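# Seat two table rings upright in the tray's roll slits

## Task

Take the two rings that lie flat on the table and set each one upright between the tray's ring rolls, matching the ring that already stands there: ornament on top, one in each of the two slits beside that ring, fully pressed down. When finished, the ring already standing must be unchanged, every other item must remain in the tray, and the tray must lie flat on the table.

## Robot and tools

Robot: two arms, left_arm and right_arm, each ending in a five-finger hand (the left hand is the mirror image of the right). Left_arm sits on the +y side. A post stands behind the arms. Joint ranges in rad: waist -2.880 to 2.880, shoulder 0.000 to 3.142, elbow 0.000 to 3.019 (straight at 2.964), wrist pitch -1.693 to 1.571, wrist yaw -1.571 to 1.571, wrist roll -2.094 to 2.094.

Frames. The scene frame has its origin on the table surface midway between the nominal bases, +z up, +x out over the table, +y toward left_arm. Calibrated bases: left_arm at (-0.008, +0.368, +0.035) m, quat_wxyz (+1.000, 0, 0, +0.008); right_arm at (+0.006, -0.348, +0.015) m, quat_wxyz (+1.000, 0, 0, +0.025). Reported hand poses and velocities are in each arm's own base frame; the table is described in the scene frame; offsets you send are along the current Hand target's own axes. Readings may be off by a few centimetres, more at long reach.

Hand point: a point 0.05 m in front of the palm and 0.15 m out from the wrist face. Its +z runs along the straight fingers, +y points out of the palm, +x goes across the palm away from the thumb on the right hand but toward the thumb on the left hand. Straight fingertips extend 0.06 to 0.07 m past the point and lie 0.06 m behind it along -y. A wrist bracket on the little-finger side juts out and can strike things.

The 28-number row (every value in [-1, 1]), same layout for execute_actions and move: left_arm dx, dy, dz, rx, ry, rz; left hand little, ring, middle, index, thumb_bend, thumb_turn, force_limit, speed; then right_arm dx, dy, dz, rx, ry, rz; right hand in the same eight-number order. Both arms are always included. Pose numbers are offsets, not poses: 1.0 equals 0.6 m or 180 degrees, and rx, ry, rz form a single rotation vector. Offsets count from the Hand target at the start of the call/action; repeating an offset moves further. Zeros for all six pose numbers request nothing new. Finger numbers are absolute targets: -1 open/straight, +1 curled; thumb_turn -1 beside the palm, +1 opposite the fingers. force_limit maps -1..+1 to about 0..10 N at the fingertip (0..15 N for the two thumb motors); speed rises linearly from near zero at -1 to full at +0.48 and stays full above. To leave a hand unchanged, resend its last executed eight numbers; if none were sent yet, use hand_measured plus hand_force_limit and hand_speed. With the thumb turned in front, the hand encircles items roughly 0.035 to 0.065 m thick; thumb tip against index pad can pinch light items. For a gentle grip close at speed -0.94 or below. To grip harder, raise force_limit and send a more-closed target; to release, send a more-open one.

Tools.
execute_actions(actions, cameras): actions is a list of actions; each action is up to 15 rows, one per 1/30 s step, every row measured from that action's start pose; a short action holds its final row to step 15. Images return only when actions is empty or cameras names them.
move(target, speed, blend, blocking, cameras): target is one row or a list of up to 15 rows, each offset from the same starting Hand targets (not chained). speed in m/s, 0.002 to 4.3, default 0.25 (turns up to twice that in rad/s), one value or one per target. blend in metres rounds corners; 0 stops at each target. All paths finish together, capped at 10 s. Paths ignore obstacles and the other arm. blocking=false returns after about 0.5 s while motion continues.
wait(seconds 0 to 3600, cameras): lets time pass without new commands.
stop(cameras): brakes a running move.
zoom_image(camera, region [x0, y0, x1, y1] in pixels, at most 504 by 504): enlarges part of the newest image of cam_head_left, cam_head_right, cam_high, cam_left_wrist or cam_right_wrist (all 672x504).
show_instructions(): shows reference images.
finished_scene(scene=1): ends the scene permanently.

Results: end_effector_position (m) and end_effector_quat_wxyz per arm; Hand target (the last commanded pose after clipping, from which next offsets count); Joint positions, velocities (may be omitted when within noise) and torques; hand_measured, hand_stopped_by (moving, target, force, stalled, fault), hand_load_n (positive when the finger is pushed open; near 0 after a lost grip), hand_force_limit, hand_speed. A move adds a move: line with the ending (done, off_target, moving, held, fault) and limits (paced = pose clipped, held = steps withheld). MOTOR HOT appears near 85 C; at 100 C an OVER-TEMPERATURE FAULT drops that arm for 30 to 60 s.

Behaviour: the arm tracks loosely and often rests 1 to 3 cm (sometimes 5) short, usually low; a new execute_actions call, even all zeros, reasks for the target, otherwise send the gap as an offset. Orientation is clipped to 40 degrees from the measured one each step. A blocked arm keeps pushing until commanded back past its hand point.

Avoid: dropping or releasing moving rings, fast impacts, hard presses, crushing fingers, arm-to-arm contact or grasping the other hand, knocking the standing ring or tray contents, tilting the tray, and anything leaving the table. Loose items may occasionally be nudged by outside forces.

Each tool is called after "Emit:" as name(argument=value, ...) on one line, values as JSON.

Reference images:

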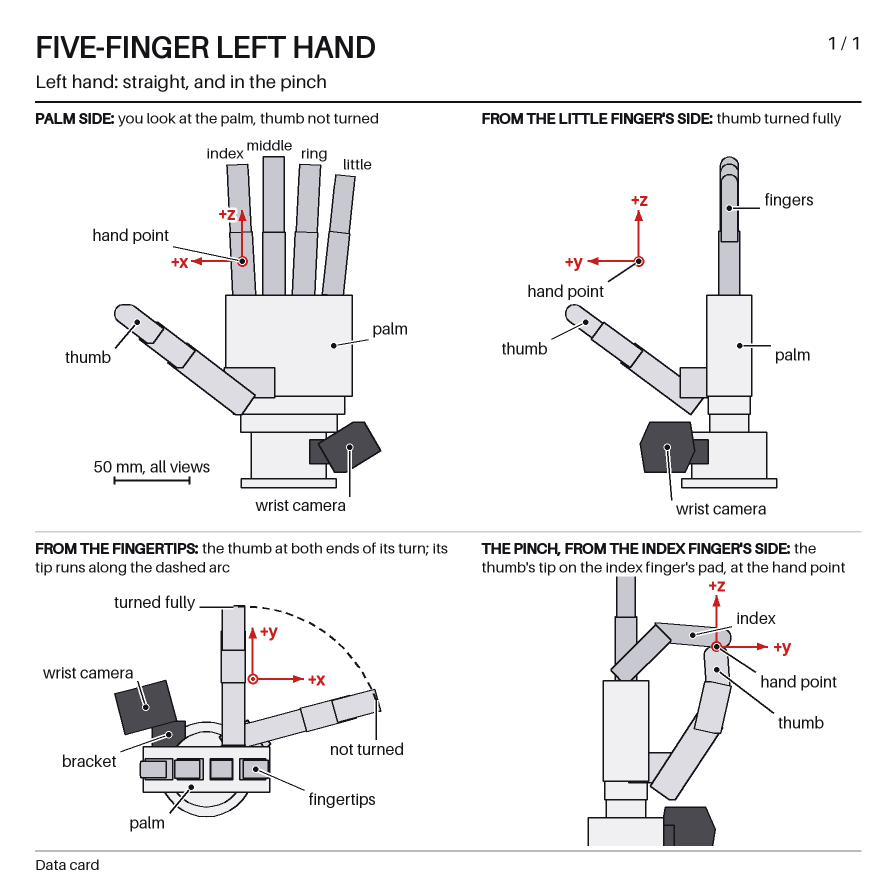

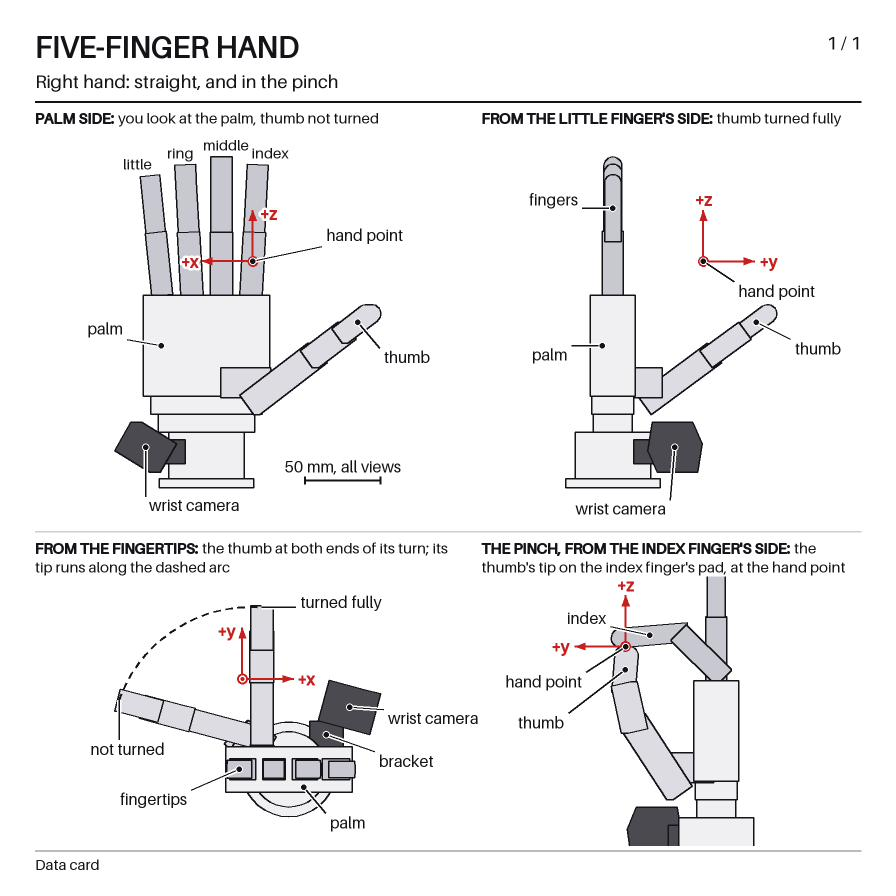

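## Session

Emit:
execute_actions(actions=[])

Scene clock: 0.00 s.
left_arm: end_effector_position=(+0.4267, -0.3186, +0.1420) hand_measured=(-1.000, -1.000, -1.000, -1.000, -1.000, -1.000) hand_load_n=(+0.0, +0.0, +0.0, +0.0, +0.0, +0.0) hand_stopped_by=(target, target, target, target, target, target) hand_force_limit=0.00 hand_speed=-0.80 end_effector_quat_wxyz=(+0.609, -0.025, +0.780, +0.141) | right_arm: end_effector_position=(+0.1618, +0.1174, +0.2009) hand_measured=(-1.000, -1.000, -1.000, -1.000, -1.000, -1.000) hand_load_n=(+0.0, +0.0, +0.0, +0.0, +0.0, +0.0) hand_stopped_by=(target, target, target, target, target, target) hand_force_limit=0.00 hand_speed=-0.80 end_effector_quat_wxyz=(+0.068, +0.781, +0.619, -0.046)
Joint positions: left_arm=[-1.018 1.738 1.042 0.038 -1.206 1.141] | right_arm=[1.061 0.927 0.884 -1.665 0.09 -1.843]
Joint velocities: within noise
Joint torques (N m): no reading
Heat: left arm: hottest wrist roll 34 °C; right arm: hottest shoulder 39 °C.
Hand target: left_arm +0.4305, -0.3248, +0.1495; +0.614, -0.032, +0.778, +0.132 | right_arm +0.1639, +0.1213, +0.2059; +0.065, +0.782, +0.619, -0.039

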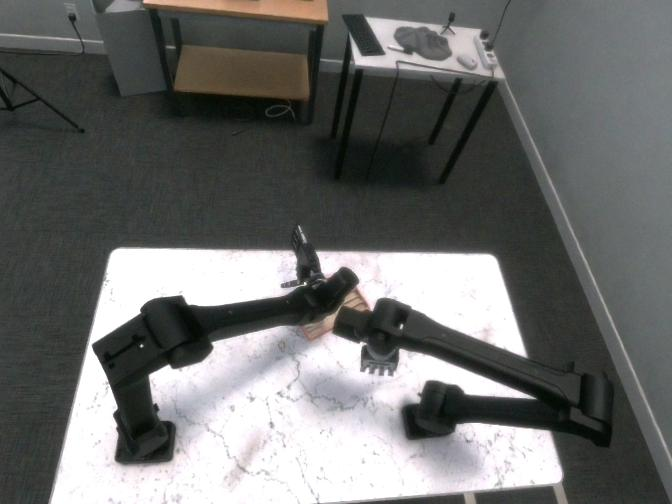

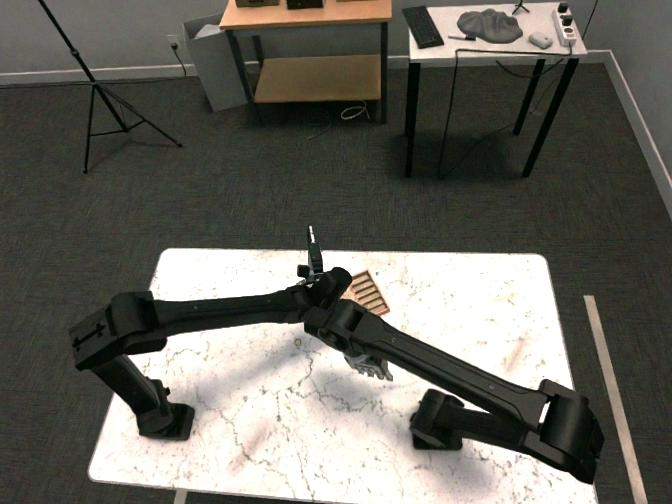

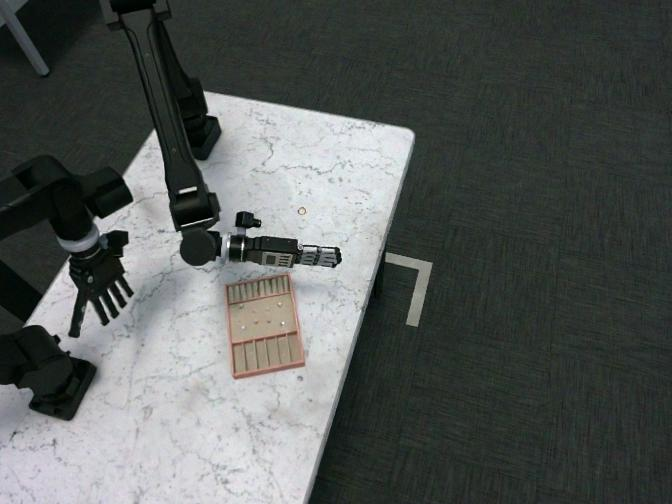

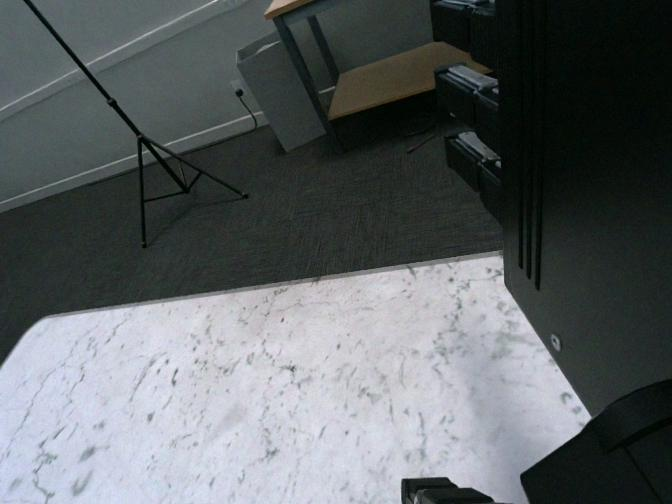

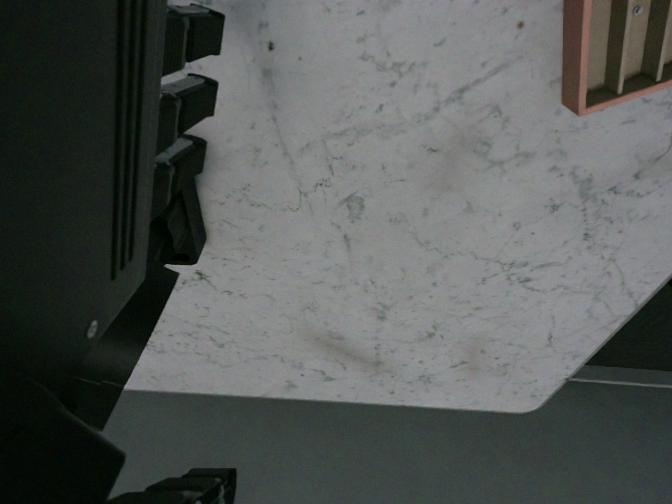

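Emit:
zoom_image(camera="cam_high", region=[200, 250, 330, 390])

Emit:
zoom_image(camera="cam_high", region=[220, 170, 420, 320])

Emit:
zoom_image(camera="cam_head_left", region=[270, 220, 420, 400])

Emit:
zoom_image(camera="cam_head_right", region=[260, 240, 420, 380])

Scaled by 3.600.

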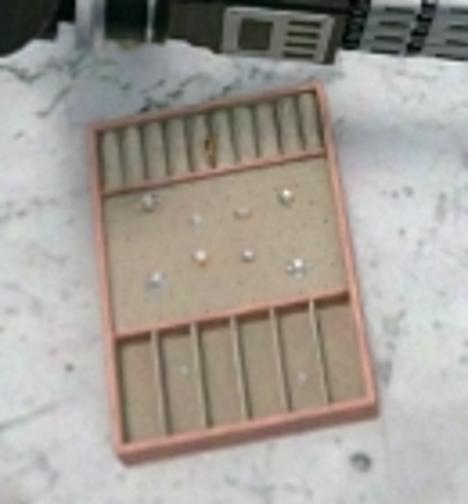

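Scaled by 2.520.

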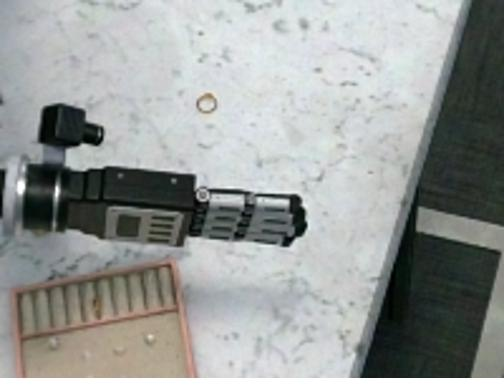

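Scaled by 2.800.

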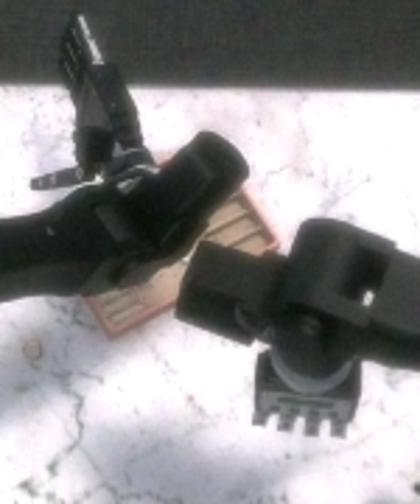

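Scaled by 3.150.

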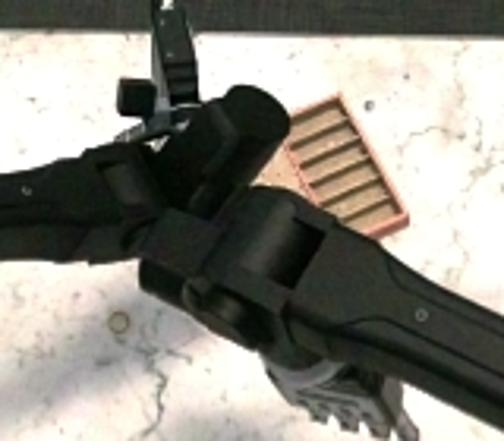

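Emit:
move(target=[-0.142,0.483,-0.108,0,0,0,-1,-1,-1,-1,-1,-1,0,-0.8,-0.344,0.083,-0.11,0,0,0,-1,-1,-1,-1,-1,-1,0,-0.8], cameras=["all"])

Scene clock: 13.10 s.
left_arm: end_effector_position=(+0.3287, -0.0765, +0.2971) hand_measured=(-1.000, -1.000, -1.000, -1.000, -1.000, -1.000) hand_load_n=(+0.0, +0.0, +0.0, +0.5, +0.0, +0.0) hand_stopped_by=(target, target, target, target, target, target) hand_force_limit=0.00 hand_speed=-0.80 end_effector_quat_wxyz=(+0.619, -0.037, +0.775, +0.122) | right_arm: end_effector_position=(+0.1646, -0.0759, +0.3038) hand_measured=(-1.000, -1.000, -1.000, -1.000, -1.000, -1.000) hand_load_n=(+0.0, +0.0, +0.0, +0.0, +0.0, +0.0) hand_stopped_by=(target, target, target, target, target, target) hand_force_limit=0.00 hand_speed=-0.80 end_effector_quat_wxyz=(+0.216, +0.859, +0.430, +0.173)
Joint positions: left_arm=[-0.84 0.779 0.629 -0.266 -1.043 1.352] | right_arm=[0.483 0.362 0.856 -1.699 0.436 -2.098]
Joint torques (N m): left_arm=[0.26 -4.54 10.56 0.98 -0.2 0.09] | right_arm=[0.03 5.25 10.35 0.16 0.54 -0.06]
Heat: left arm: hottest wrist roll 33 °C; right arm: hottest shoulder 38 °C.
Hand target: left_arm +0.3283, -0.0713, +0.2934; +0.614, -0.032, +0.778, +0.132 | right_arm +0.1634, -0.0787, +0.3030; +0.065, +0.782, +0.619, -0.039
Off the commanded pose: left_arm 0.006 m, 2 deg | right_arm 0.003 m, 38 deg.
joint sent to its limit (right arm) — joint 4 (wrist pitch), lower limit; joint 6 (wrist roll), lower limit. The joint targets are off in orientation, not in position.
move: off_target (right_arm)

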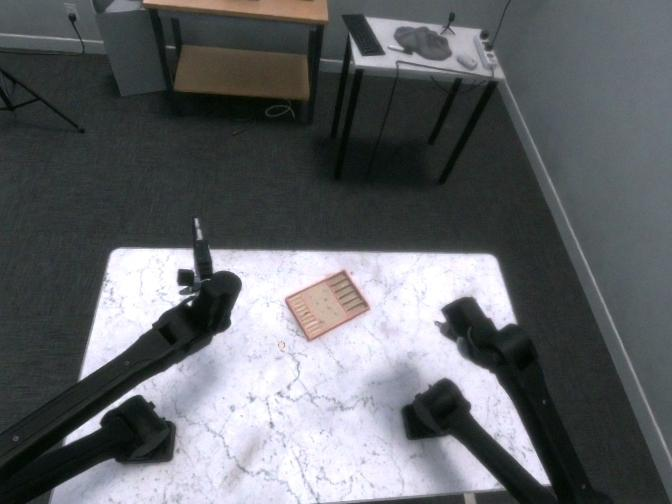

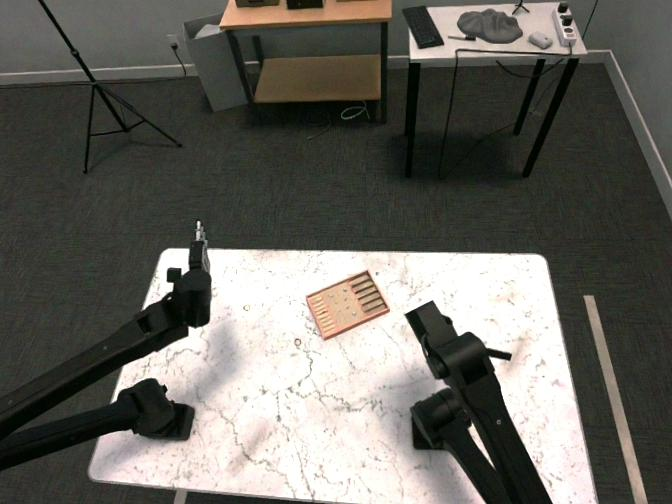

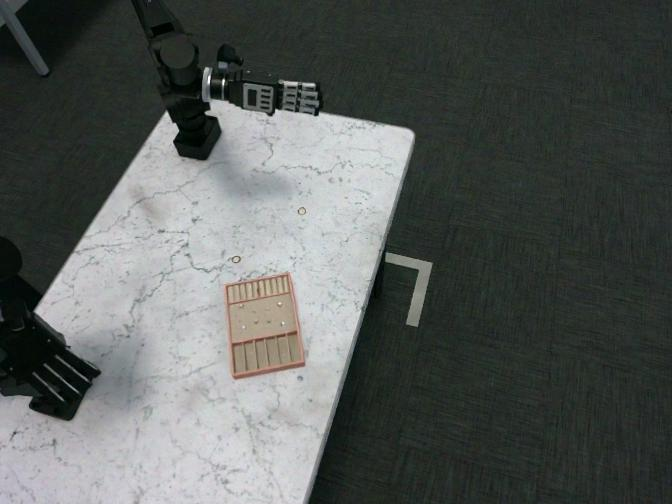

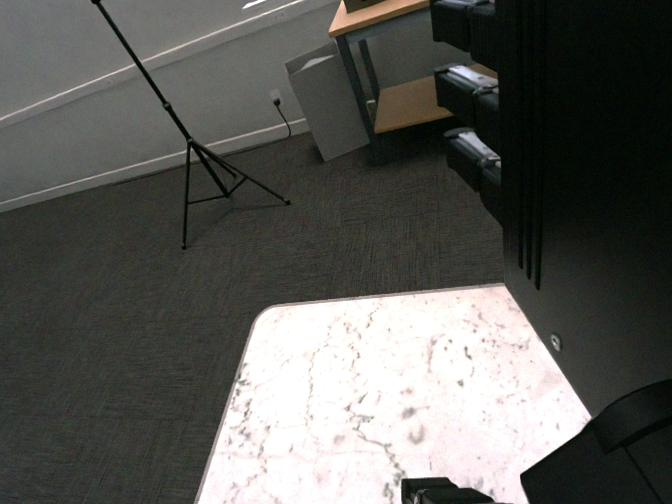

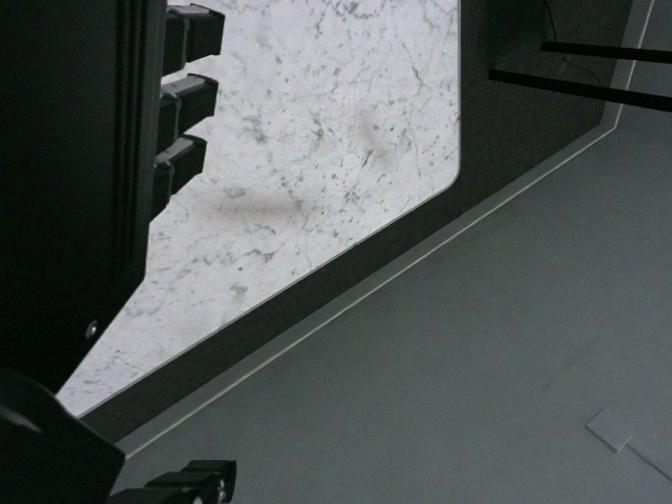

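Emit:
zoom_image(camera="cam_high", region=[215, 245, 315, 320])

Emit:
zoom_image(camera="cam_high", region=[220, 265, 300, 310])

Emit:
zoom_image(camera="cam_high", region=[220, 190, 320, 270])

Emit:
zoom_image(camera="cam_head_left", region=[270, 260, 380, 360])

Emit:
zoom_image(camera="cam_head_right", region=[230, 260, 400, 360])

Scaled by 5.040.

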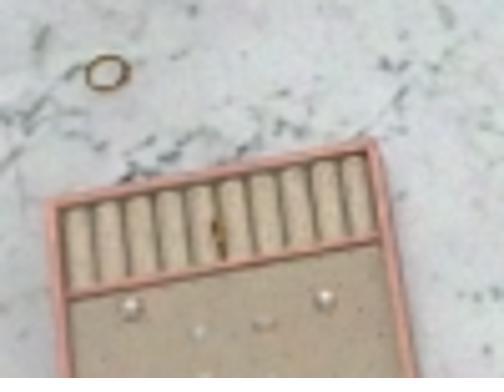

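Scaled by 6.300.

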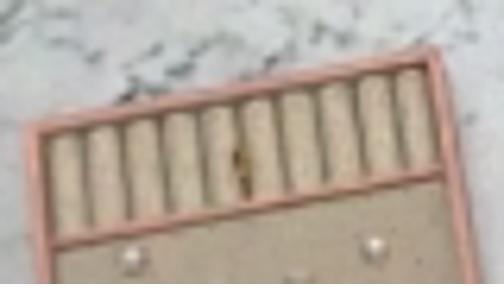

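Scaled by 5.040.

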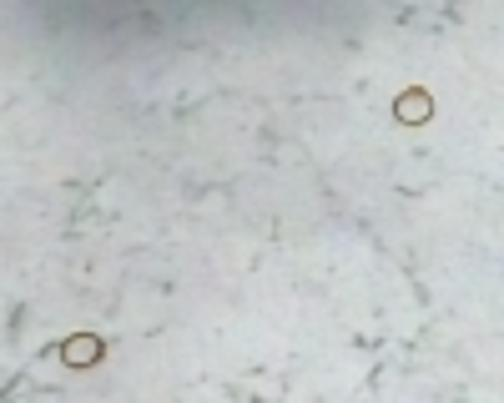

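Scaled by 4.582.

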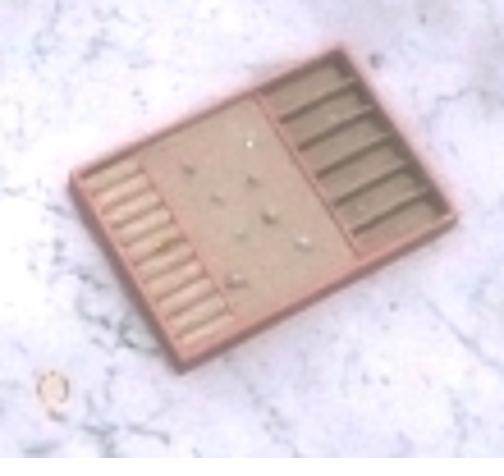

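Scaled by 2.965.

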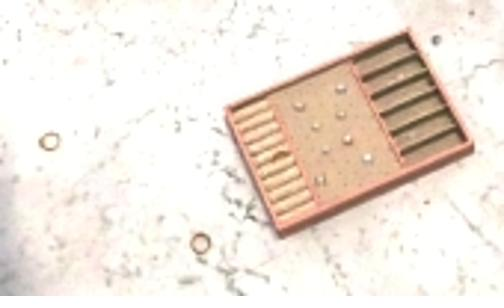

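Emit:
move(target=[0.2757,-0.4478,-0.1993,0.2642,0.3413,-0.3114,-1,-1,-1,-0.3,-0.6,1,-0.5,0,0,0,0,0,0,0,-1,-1,-1,-1,-1,-1,0,-0.8], cameras=["all"])

Scene clock: 64.07 s.
left_arm: end_effector_position=(+0.2287, -0.3425, +0.1195) hand_measured=(-1.000, -1.000, -1.000, -0.300, -0.600, +1.000) hand_load_n=(+0.0, +0.0, +0.0, +0.0, +0.0, +0.0) hand_stopped_by=(target, target, target, target, target, target) hand_force_limit=-0.50 hand_speed=0.00 end_effector_quat_wxyz=(+0.112, -0.187, +0.850, -0.479) | right_arm: end_effector_position=(+0.1646, -0.0759, +0.3038) hand_measured=(-1.000, -1.000, -1.000, -1.000, -1.000, -1.000) hand_load_n=(+0.0, +0.0, +0.0, +0.0, +0.0, +0.0) hand_stopped_by=(target, target, target, target, target, target) hand_force_limit=0.00 hand_speed=-0.80 end_effector_quat_wxyz=(+0.216, +0.859, +0.430, +0.173)
Joint positions: left_arm=[-0.809 1.035 0.545 -0.075 0.27 0.18] | right_arm=[0.483 0.362 0.856 -1.699 0.436 -2.098]
Joint torques (N m): left_arm=[-0.09 -6.07 9.85 2.41 0.22 -0.1] | right_arm=[0.03 5.48 10.26 0.25 0.58 -0.11]
Heat: left arm: hottest elbow 33 °C; right arm: hottest shoulder 37 °C.
Hand target: left_arm +0.2319, -0.3408, +0.1148; +0.111, -0.196, +0.848, -0.480 | right_arm +0.1633, -0.0787, +0.3030; +0.065, +0.782, +0.619, -0.039
Off the commanded pose: left_arm 0.006 m, 1 deg | right_arm 0.003 m, 38 deg.
joint sent to its limit (right arm) — joint 4 (wrist pitch), lower limit; joint 6 (wrist roll), lower limit. The joint targets are off in orientation, not in position.
move: done

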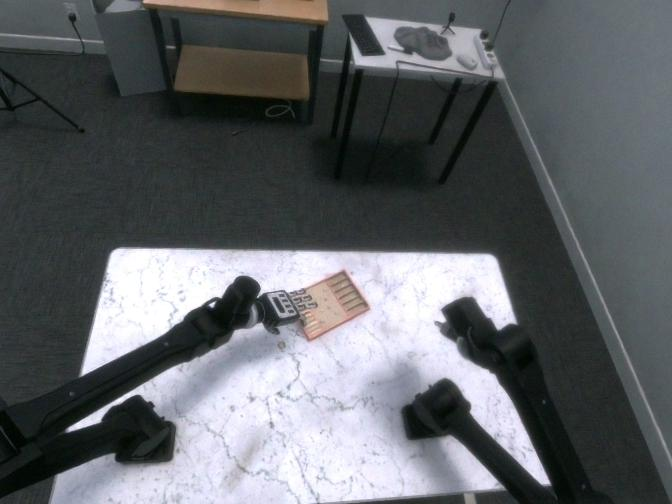

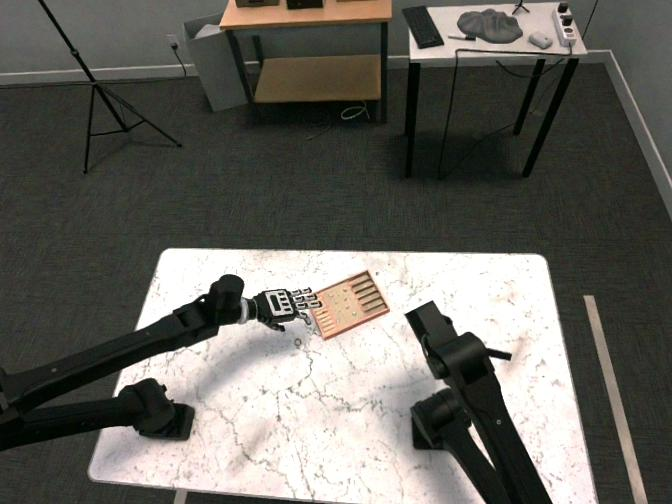

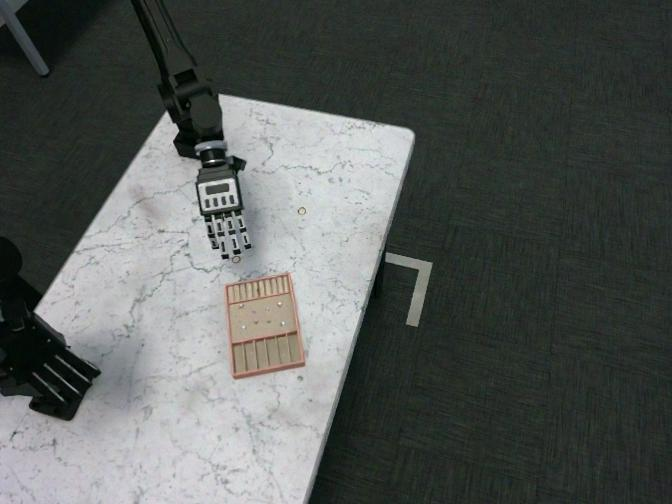

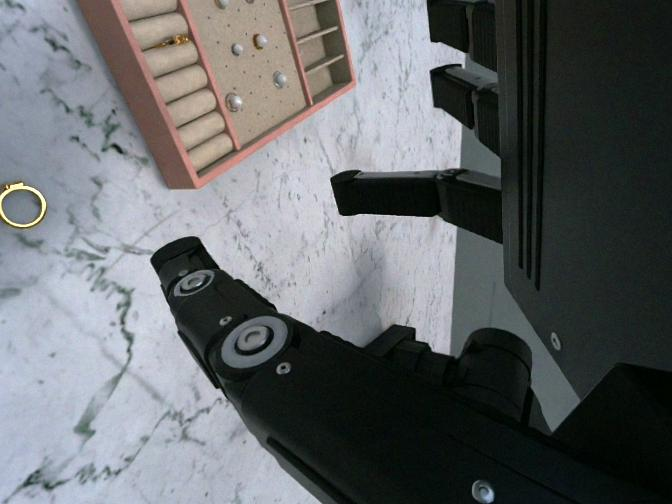

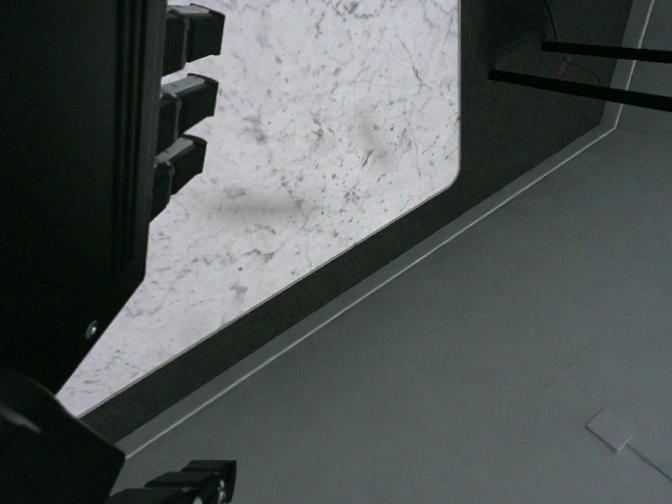

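Emit:
zoom_image(camera="cam_left_wrist", region=[0, 140, 120, 260])

Emit:
zoom_image(camera="cam_left_wrist", region=[60, 0, 360, 200])

Scaled by 4.200.

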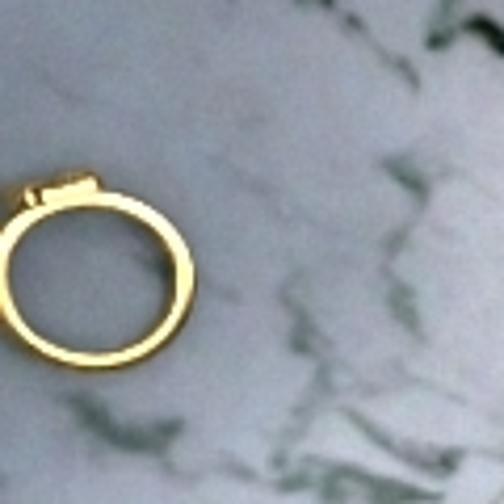

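Scaled by 1.680.

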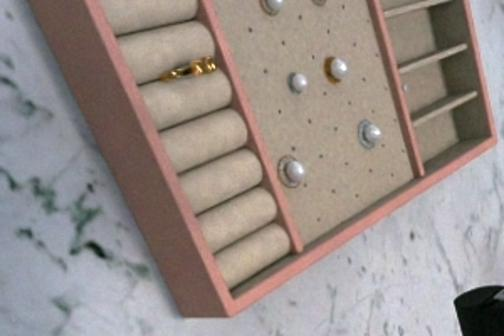

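Emit:
move(target=[0.054,0,0,0,0,0,-1,-1,-1,-0.1,-0.3,1,-0.5,0,0,0,0,0,0,0,-1,-1,-1,-1,-1,-1,0,-0.8], cameras=["cam_left_wrist"])

Scene clock: 78.33 s.
left_arm: end_effector_position=(+0.2055, -0.3514, +0.1094) hand_measured=(-1.000, -1.000, -1.000, -0.100, -0.300, +1.000) hand_load_n=(+0.0, +0.0, +0.0, +0.0, +0.0, -0.5) hand_stopped_by=(target, target, target, target, target, target) hand_force_limit=-0.50 hand_speed=0.00 end_effector_quat_wxyz=(+0.110, -0.197, +0.854, -0.468) | right_arm: end_effector_position=(+0.1646, -0.0759, +0.3038) hand_measured=(-1.000, -1.000, -1.000, -1.000, -1.000, -1.000) hand_load_n=(+0.0, +0.0, +0.0, +0.0, +0.0, +0.0) hand_stopped_by=(target, target, target, target, target, target) hand_force_limit=0.00 hand_speed=-0.80 end_effector_quat_wxyz=(+0.216, +0.859, +0.430, +0.173)
Joint positions: left_arm=[-0.898 1.029 0.523 -0.072 0.181 0.12] | right_arm=[0.483 0.362 0.856 -1.699 0.436 -2.098]
Joint torques (N m): left_arm=[-1.79 -7.88 9.83 2.22 0.07 -0.17] | right_arm=[0.09 5.48 10.18 0.24 0.54 -0.08]
Heat: left arm: hottest elbow 33 °C; right arm: hottest shoulder 37 °C.
Hand target: left_arm +0.2028, -0.3550, +0.1147; +0.111, -0.196, +0.848, -0.480 | right_arm +0.1633, -0.0787, +0.3030; +0.065, +0.782, +0.619, -0.039
Off the commanded pose: left_arm 0.007 m, 1 deg | right_arm 0.003 m, 38 deg.
joint sent to its limit (right arm) — joint 4 (wrist pitch), lower limit; joint 6 (wrist roll), lower limit. The joint targets are off in orientation, not in position.
move: done

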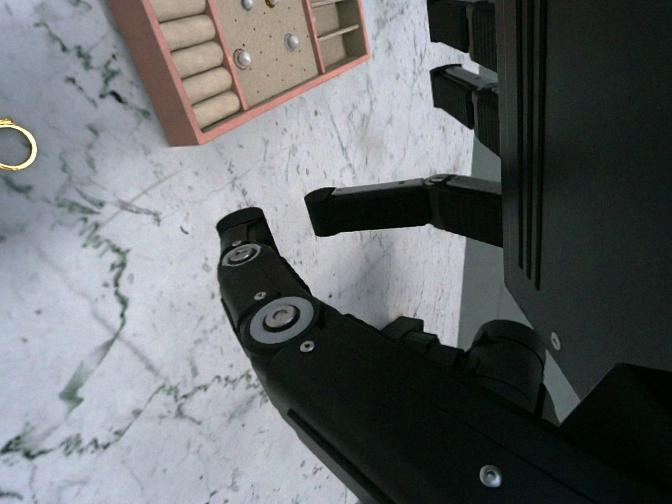

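Emit:
move(target=[0.012,0.1143,0.0687,0,0,0,-1,-1,-1,-0.1,-0.3,1,-0.5,0,0,0,0,0,0,0,-1,-1,-1,-1,-1,-1,0,-0.8], speed=0.1, cameras=["cam_left_wrist"])

Scene clock: 82.83 s.
left_arm: end_effector_position=(+0.2009, -0.3558, +0.0384) hand_measured=(-1.000, -1.000, -1.000, -0.100, -0.300, +1.000) hand_load_n=(+0.0, +0.0, -0.5, +0.0, +0.5, +0.0) hand_stopped_by=(target, target, target, target, target, target) hand_force_limit=-0.50 hand_speed=0.00 end_effector_quat_wxyz=(+0.115, -0.196, +0.848, -0.478) | right_arm: end_effector_position=(+0.1646, -0.0759, +0.3038) hand_measured=(-1.000, -1.000, -1.000, -1.000, -1.000, -1.000) hand_load_n=(+0.0, +0.0, +0.0, +0.0, +0.0, +0.0) hand_stopped_by=(target, target, target, target, target, target) hand_force_limit=0.00 hand_speed=-0.80 end_effector_quat_wxyz=(+0.216, +0.859, +0.430, +0.173)
Joint positions: left_arm=[-0.921 1.218 0.395 0.273 0.159 0.106] | right_arm=[0.483 0.362 0.856 -1.699 0.436 -2.098]
Joint torques (N m): left_arm=[-2.26 -6.71 7.98 2.28 0.03 -0.1] | right_arm=[0.26 5.6 10.41 0.18 0.57 -0.06]
Heat: left arm: hottest elbow 33 °C; right arm: hottest shoulder 37 °C.
Hand target: left_arm +0.1963, -0.3581, +0.0348; +0.111, -0.196, +0.848, -0.480 | right_arm +0.1633, -0.0787, +0.3030; +0.065, +0.782, +0.619, -0.039
Off the commanded pose: left_arm 0.006 m, 1 deg | right_arm 0.003 m, 38 deg.
joint sent to its limit (right arm) — joint 4 (wrist pitch), lower limit; joint 6 (wrist roll), lower limit. The joint targets are off in orientation, not in position.
move: done

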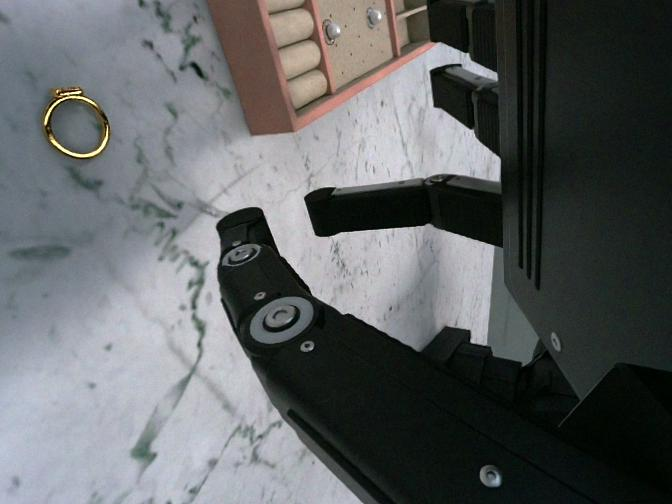

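Emit:
zoom_image(camera="cam_left_wrist", region=[180, 0, 340, 160])

Emit:
zoom_image(camera="cam_left_wrist", region=[0, 60, 160, 180])

Scaled by 3.150.

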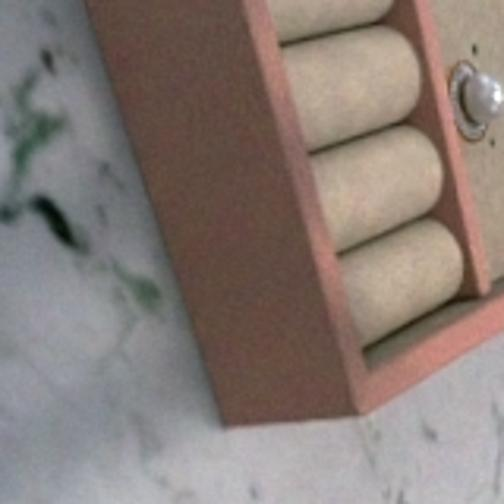

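Scaled by 3.150.

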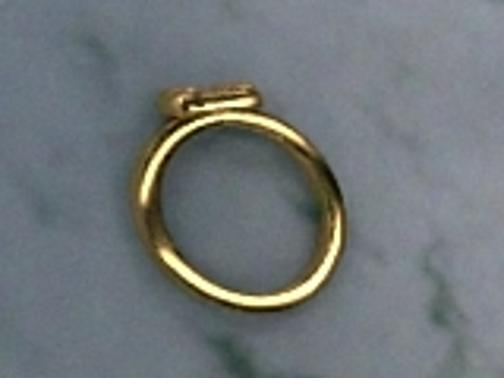

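Emit:
move(target=[-0.083,0.048,-0.0157,0,0,0,-1,-1,-1,-0.1,-0.3,1,-0.5,0,0,0,0,0,0,0,-1,-1,-1,-1,-1,-1,0,-0.8], speed=0.1, cameras=["cam_left_wrist"])

Scene clock: 97.77 s.
left_arm: end_effector_position=(+0.2283, -0.3195, +0.0197) hand_measured=(-1.000, -1.000, -1.000, -0.100, -0.300, +1.000) hand_load_n=(-0.5, +0.0, +0.0, +0.0, +0.5, +0.0) hand_stopped_by=(target, target, target, target, target, target) hand_force_limit=-0.50 hand_speed=0.00 end_effector_quat_wxyz=(+0.107, -0.196, +0.848, -0.481) | right_arm: end_effector_position=(+0.1646, -0.0759, +0.3038) hand_measured=(-1.000, -1.000, -1.000, -1.000, -1.000, -1.000) hand_load_n=(+0.0, +0.0, +0.0, +0.0, -0.5, +0.0) hand_stopped_by=(target, target, target, target, target, target) hand_force_limit=0.00 hand_speed=-0.80 end_effector_quat_wxyz=(+0.216, +0.859, +0.430, +0.173)
Joint positions: left_arm=[-0.746 1.265 0.358 0.333 0.323 0.193] | right_arm=[0.483 0.362 0.856 -1.699 0.436 -2.098]
Joint torques (N m): left_arm=[0.15 -7.41 7.09 2.26 0.29 0.07] | right_arm=[-0.26 5.25 10.32 0.38 0.55 -0.08]
Heat: left arm: hottest elbow 32 °C; right arm: hottest shoulder 37 °C.
Hand target: left_arm +0.2310, -0.3157, +0.0149; +0.111, -0.196, +0.848, -0.480 | right_arm +0.1633, -0.0787, +0.3030; +0.065, +0.782, +0.619, -0.039
Off the commanded pose: left_arm 0.007 m, 0 deg | right_arm 0.003 m, 38 deg.
joint sent to its limit (right arm) — joint 4 (wrist pitch), lower limit; joint 6 (wrist roll), lower limit. The joint targets are off in orientation, not in position.
move: done

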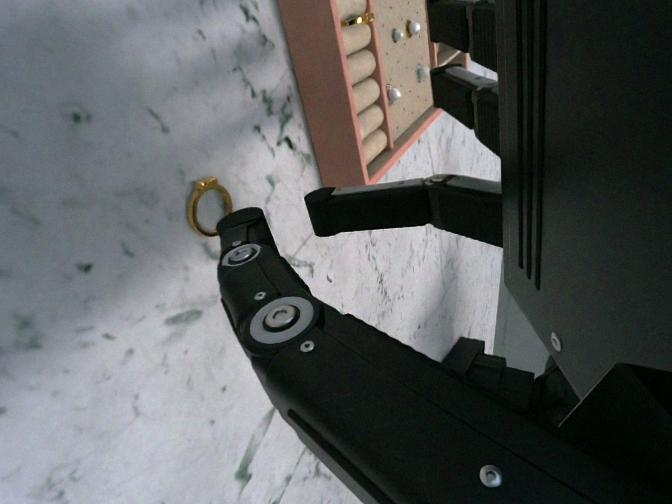

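Emit:
move(target=[-0.0167,0.0287,0.0105,0,0,0,-1,-1,-1,-0.1,-0.3,1,-0.5,0,0,0,0,0,0,0,-1,-1,-1,-1,-1,-1,0,-0.8], speed=0.05, cameras=["cam_left_wrist"])

Emit:
zoom_image(camera="cam_left_wrist", region=[180, 130, 380, 280])

Scene clock: 103.03 s.
left_arm: end_effector_position=(+0.2362, -0.3122, +0.0013) hand_measured=(-1.000, -1.000, -1.000, -0.100, -0.300, +1.000) hand_load_n=(+0.0, +0.0, +0.0, +0.0, +0.0, +0.0) hand_stopped_by=(target, target, target, target, target, target) hand_force_limit=-0.50 hand_speed=0.00 end_effector_quat_wxyz=(+0.107, -0.196, +0.848, -0.481) | right_arm: end_effector_position=(+0.1646, -0.0759, +0.3038) hand_measured=(-1.000, -1.000, -1.000, -1.000, -1.000, -1.000) hand_load_n=(+0.0, +0.0, +0.0, +0.0, -0.5, +0.0) hand_stopped_by=(target, target, target, target, target, target) hand_force_limit=0.00 hand_speed=-0.80 end_effector_quat_wxyz=(+0.216, +0.859, +0.430, +0.173)
Joint positions: left_arm=[-0.706 1.344 0.344 0.418 0.355 0.216] | right_arm=[0.483 0.362 0.856 -1.699 0.436 -2.098]
Joint torques (N m): left_arm=[0.44 -7.65 6.49 2.18 0.3 0.06] | right_arm=[0.03 5.54 10.28 0.31 0.56 -0.07]
Heat: left arm: hottest elbow 32 °C; right arm: hottest shoulder 37 °C.
Hand target: left_arm +0.2385, -0.3082, -0.0031; +0.111, -0.196, +0.848, -0.480 | right_arm +0.1633, -0.0787, +0.3030; +0.065, +0.782, +0.619, -0.039
Off the commanded pose: left_arm 0.006 m, 0 deg | right_arm 0.003 m, 38 deg.
joint sent to its limit (right arm) — joint 4 (wrist pitch), lower limit; joint 6 (wrist roll), lower limit. The joint targets are off in orientation, not in position.
move: done

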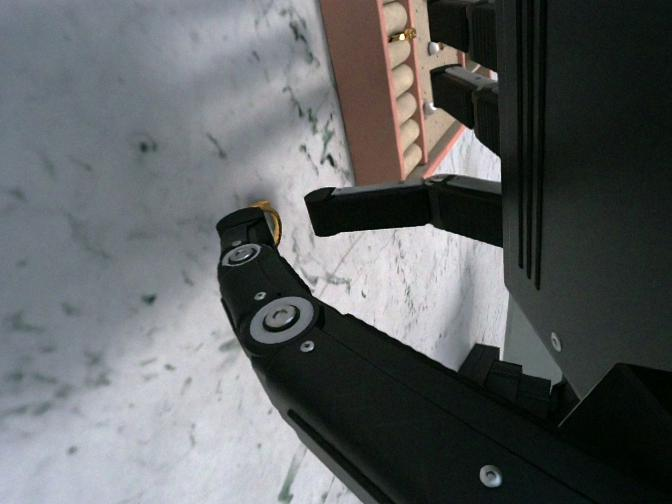

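Scaled by 2.520.

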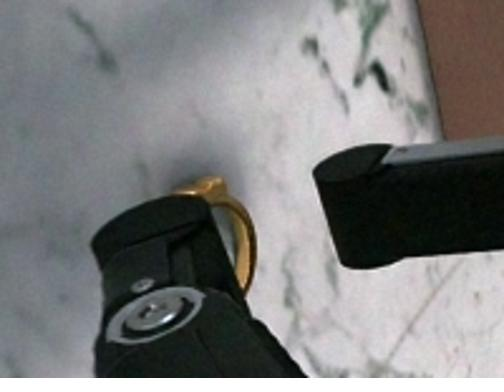

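Emit:
move(target=[0,0.0197,0.006,0,0,0,-1,-1,-1,-0.1,-0.3,1,-0.5,0,0,0,0,0,0,0,-1,-1,-1,-1,-1,-1,0,-0.8], speed=0.03, cameras=["cam_left_wrist"])

Emit:
zoom_image(camera="cam_left_wrist", region=[180, 130, 380, 280])

Scene clock: 111.77 s.
left_arm: end_effector_position=(+0.2350, -0.3098, -0.0108) hand_measured=(-1.000, -1.000, -1.000, -0.100, -0.300, +1.000) hand_load_n=(+0.0, +0.0, +0.0, +0.5, +0.0, +0.0) hand_stopped_by=(target, target, target, target, target, target) hand_force_limit=-0.50 hand_speed=0.00 end_effector_quat_wxyz=(+0.107, -0.196, +0.848, -0.481) | right_arm: end_effector_position=(+0.1646, -0.0759, +0.3038) hand_measured=(-1.000, -1.000, -1.000, -1.000, -1.000, -1.000) hand_load_n=(+0.0, +0.0, +0.0, +0.0, +0.0, +0.0) hand_stopped_by=(target, target, target, target, target, target) hand_force_limit=0.00 hand_speed=-0.80 end_effector_quat_wxyz=(+0.216, +0.859, +0.430, +0.173)
Joint positions: left_arm=[-0.702 1.392 0.328 0.481 0.359 0.219] | right_arm=[0.483 0.362 0.856 -1.699 0.436 -2.098]
Joint torques (N m): left_arm=[0.21 -8.23 5.83 2.25 0.26 0.05] | right_arm=[0.38 4.95 10.3 0.14 0.53 -0.05]
Heat: left arm: hottest elbow 31 °C; right arm: hottest shoulder 37 °C.
Hand target: left_arm +0.2372, -0.3054, -0.0151; +0.111, -0.196, +0.848, -0.480 | right_arm +0.1633, -0.0787, +0.3030; +0.065, +0.782, +0.619, -0.039
Off the commanded pose: left_arm 0.006 m, 0 deg | right_arm 0.003 m, 38 deg.
joint sent to its limit (right arm) — joint 4 (wrist pitch), lower limit; joint 6 (wrist roll), lower limit. The joint targets are off in orientation, not in position.
move: done

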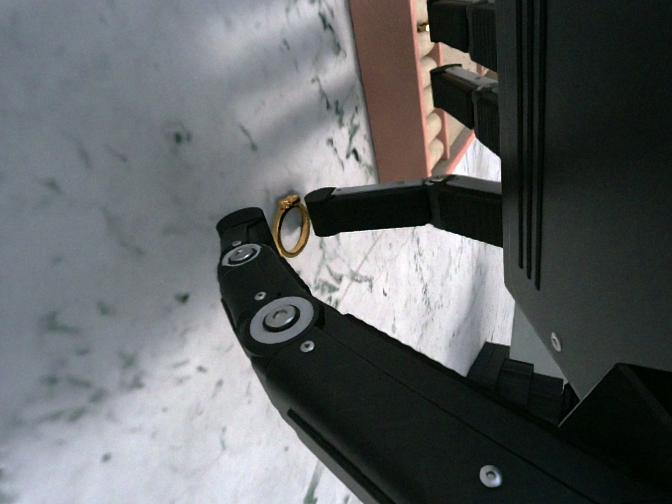

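Scaled by 2.520.

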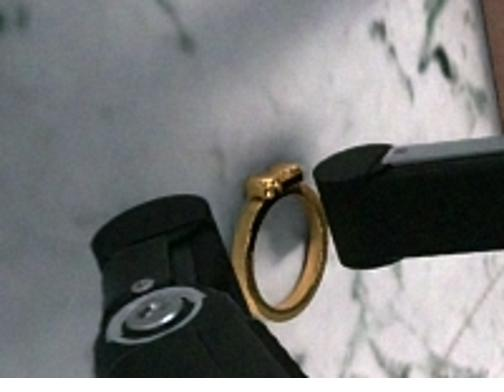

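Emit:
move(target=[0.0075,0.002,0.0012,0,0,0,-1,-1,-1,-0.1,-0.3,1,-0.5,0,0,0,0,0,0,0,-1,-1,-1,-1,-1,-1,0,-0.8], speed=0.03, cameras=["cam_left_wrist"])

Emit:
zoom_image(camera="cam_left_wrist", region=[180, 130, 380, 280])

Scene clock: 114.53 s.
left_arm: end_effector_position=(+0.2356, -0.3084, -0.0119) hand_measured=(-1.000, -1.000, -1.000, -0.100, -0.300, +1.000) hand_load_n=(+0.0, -0.5, +0.0, +0.0, +0.0, +0.0) hand_stopped_by=(target, target, target, target, target, target) hand_force_limit=-0.50 hand_speed=0.00 end_effector_quat_wxyz=(+0.111, -0.197, +0.847, -0.481) | right_arm: end_effector_position=(+0.1646, -0.0759, +0.3038) hand_measured=(-1.000, -1.000, -1.000, -1.000, -1.000, -1.000) hand_load_n=(+0.0, +0.0, +0.0, +0.0, -0.5, +0.0) hand_stopped_by=(target, target, target, target, target, target) hand_force_limit=0.00 hand_speed=-0.80 end_effector_quat_wxyz=(+0.216, +0.859, +0.430, +0.173)
Joint positions: left_arm=[-0.702 1.394 0.323 0.493 0.351 0.219] | right_arm=[0.483 0.362 0.856 -1.699 0.436 -2.098]
Joint torques (N m): left_arm=[-2.26 -7.71 5.59 2.3 0.14 0.03] | right_arm=[0.09 5.66 10.44 0.27 0.55 -0.09]
Heat: left arm: hottest elbow 31 °C; right arm: hottest shoulder 37 °C.
Hand target: left_arm +0.2333, -0.3075, -0.0164; +0.111, -0.196, +0.848, -0.480 | right_arm +0.1633, -0.0787, +0.3030; +0.065, +0.782, +0.619, -0.039
Off the commanded pose: left_arm 0.005 m, 0 deg | right_arm 0.003 m, 38 deg.
joint sent to its limit (right arm) — joint 4 (wrist pitch), lower limit; joint 6 (wrist roll), lower limit. The joint targets are off in orientation, not in position.
move: done

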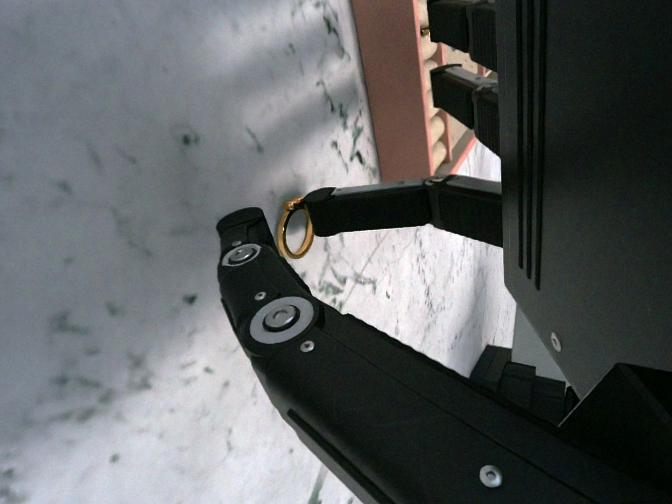

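Scaled by 2.520.

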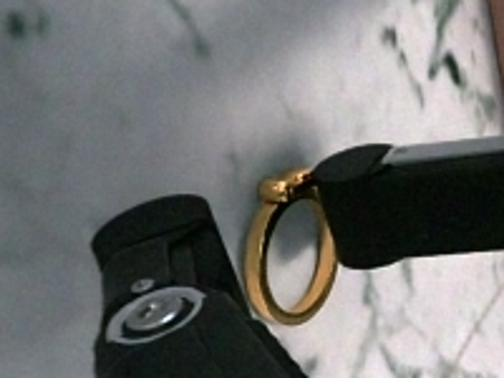

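Emit:
move(target=[0.008,0.001,-0.002,0,0,0,-1,-1,-1,-0.1,-0.3,1,-0.5,0,0,0,0,0,0,0,-1,-1,-1,-1,-1,-1,0,-0.8], speed=0.03, cameras=["cam_left_wrist"])

Emit:
zoom_image(camera="cam_left_wrist", region=[180, 130, 380, 280])

Scene clock: 116.87 s.
left_arm: end_effector_position=(+0.2351, -0.3082, -0.0125) hand_measured=(-1.000, -1.000, -1.000, -0.100, -0.300, +1.000) hand_load_n=(+0.0, +0.0, +0.0, +0.0, +0.0, +0.0) hand_stopped_by=(target, target, target, target, target, target) hand_force_limit=-0.50 hand_speed=0.00 end_effector_quat_wxyz=(+0.115, -0.197, +0.847, -0.480) | right_arm: end_effector_position=(+0.1646, -0.0759, +0.3038) hand_measured=(-1.000, -1.000, -1.000, -1.000, -1.000, -1.000) hand_load_n=(+0.0, +0.0, +0.0, +0.0, +0.0, +0.0) hand_stopped_by=(target, target, target, target, target, target) hand_force_limit=0.00 hand_speed=-0.80 end_effector_quat_wxyz=(+0.216, +0.859, +0.430, +0.173)
Joint positions: left_arm=[-0.708 1.394 0.318 0.501 0.34 0.219] | right_arm=[0.483 0.362 0.856 -1.699 0.436 -2.098]
Joint torques (N m): left_arm=[-2.2 -8.47 5.6 2.17 0.08 -0.12] | right_arm=[-0.15 4.66 10.21 0.18 0.56 -0.06]
Heat: left arm: hottest elbow 31 °C; right arm: hottest shoulder 37 °C.
Hand target: left_arm +0.2283, -0.3083, -0.0163; +0.111, -0.196, +0.848, -0.480 | right_arm +0.1633, -0.0787, +0.3030; +0.065, +0.782, +0.619, -0.039
Off the commanded pose: left_arm 0.008 m, 1 deg | right_arm 0.003 m, 38 deg.
joint sent to its limit (right arm) — joint 4 (wrist pitch), lower limit; joint 6 (wrist roll), lower limit. The joint targets are off in orientation, not in position.
move: done

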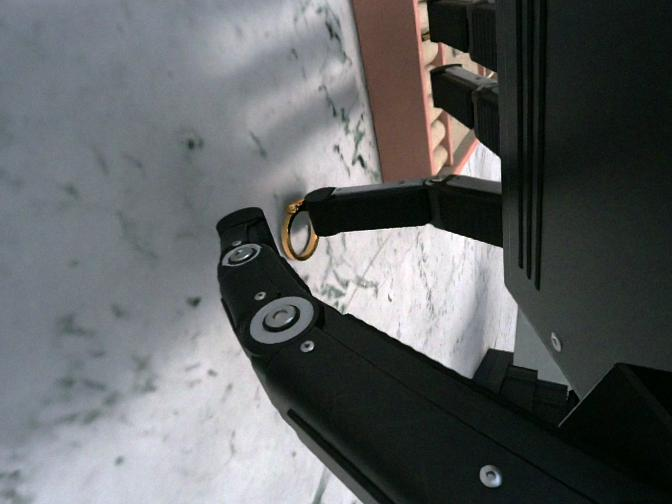

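Scaled by 2.520.

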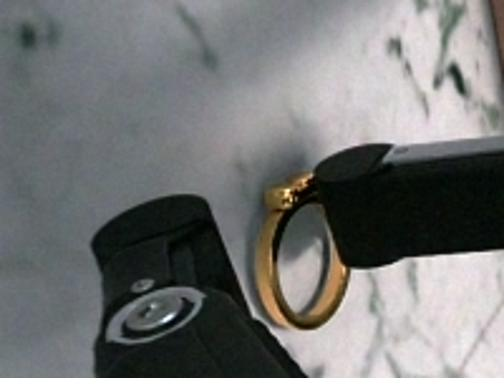

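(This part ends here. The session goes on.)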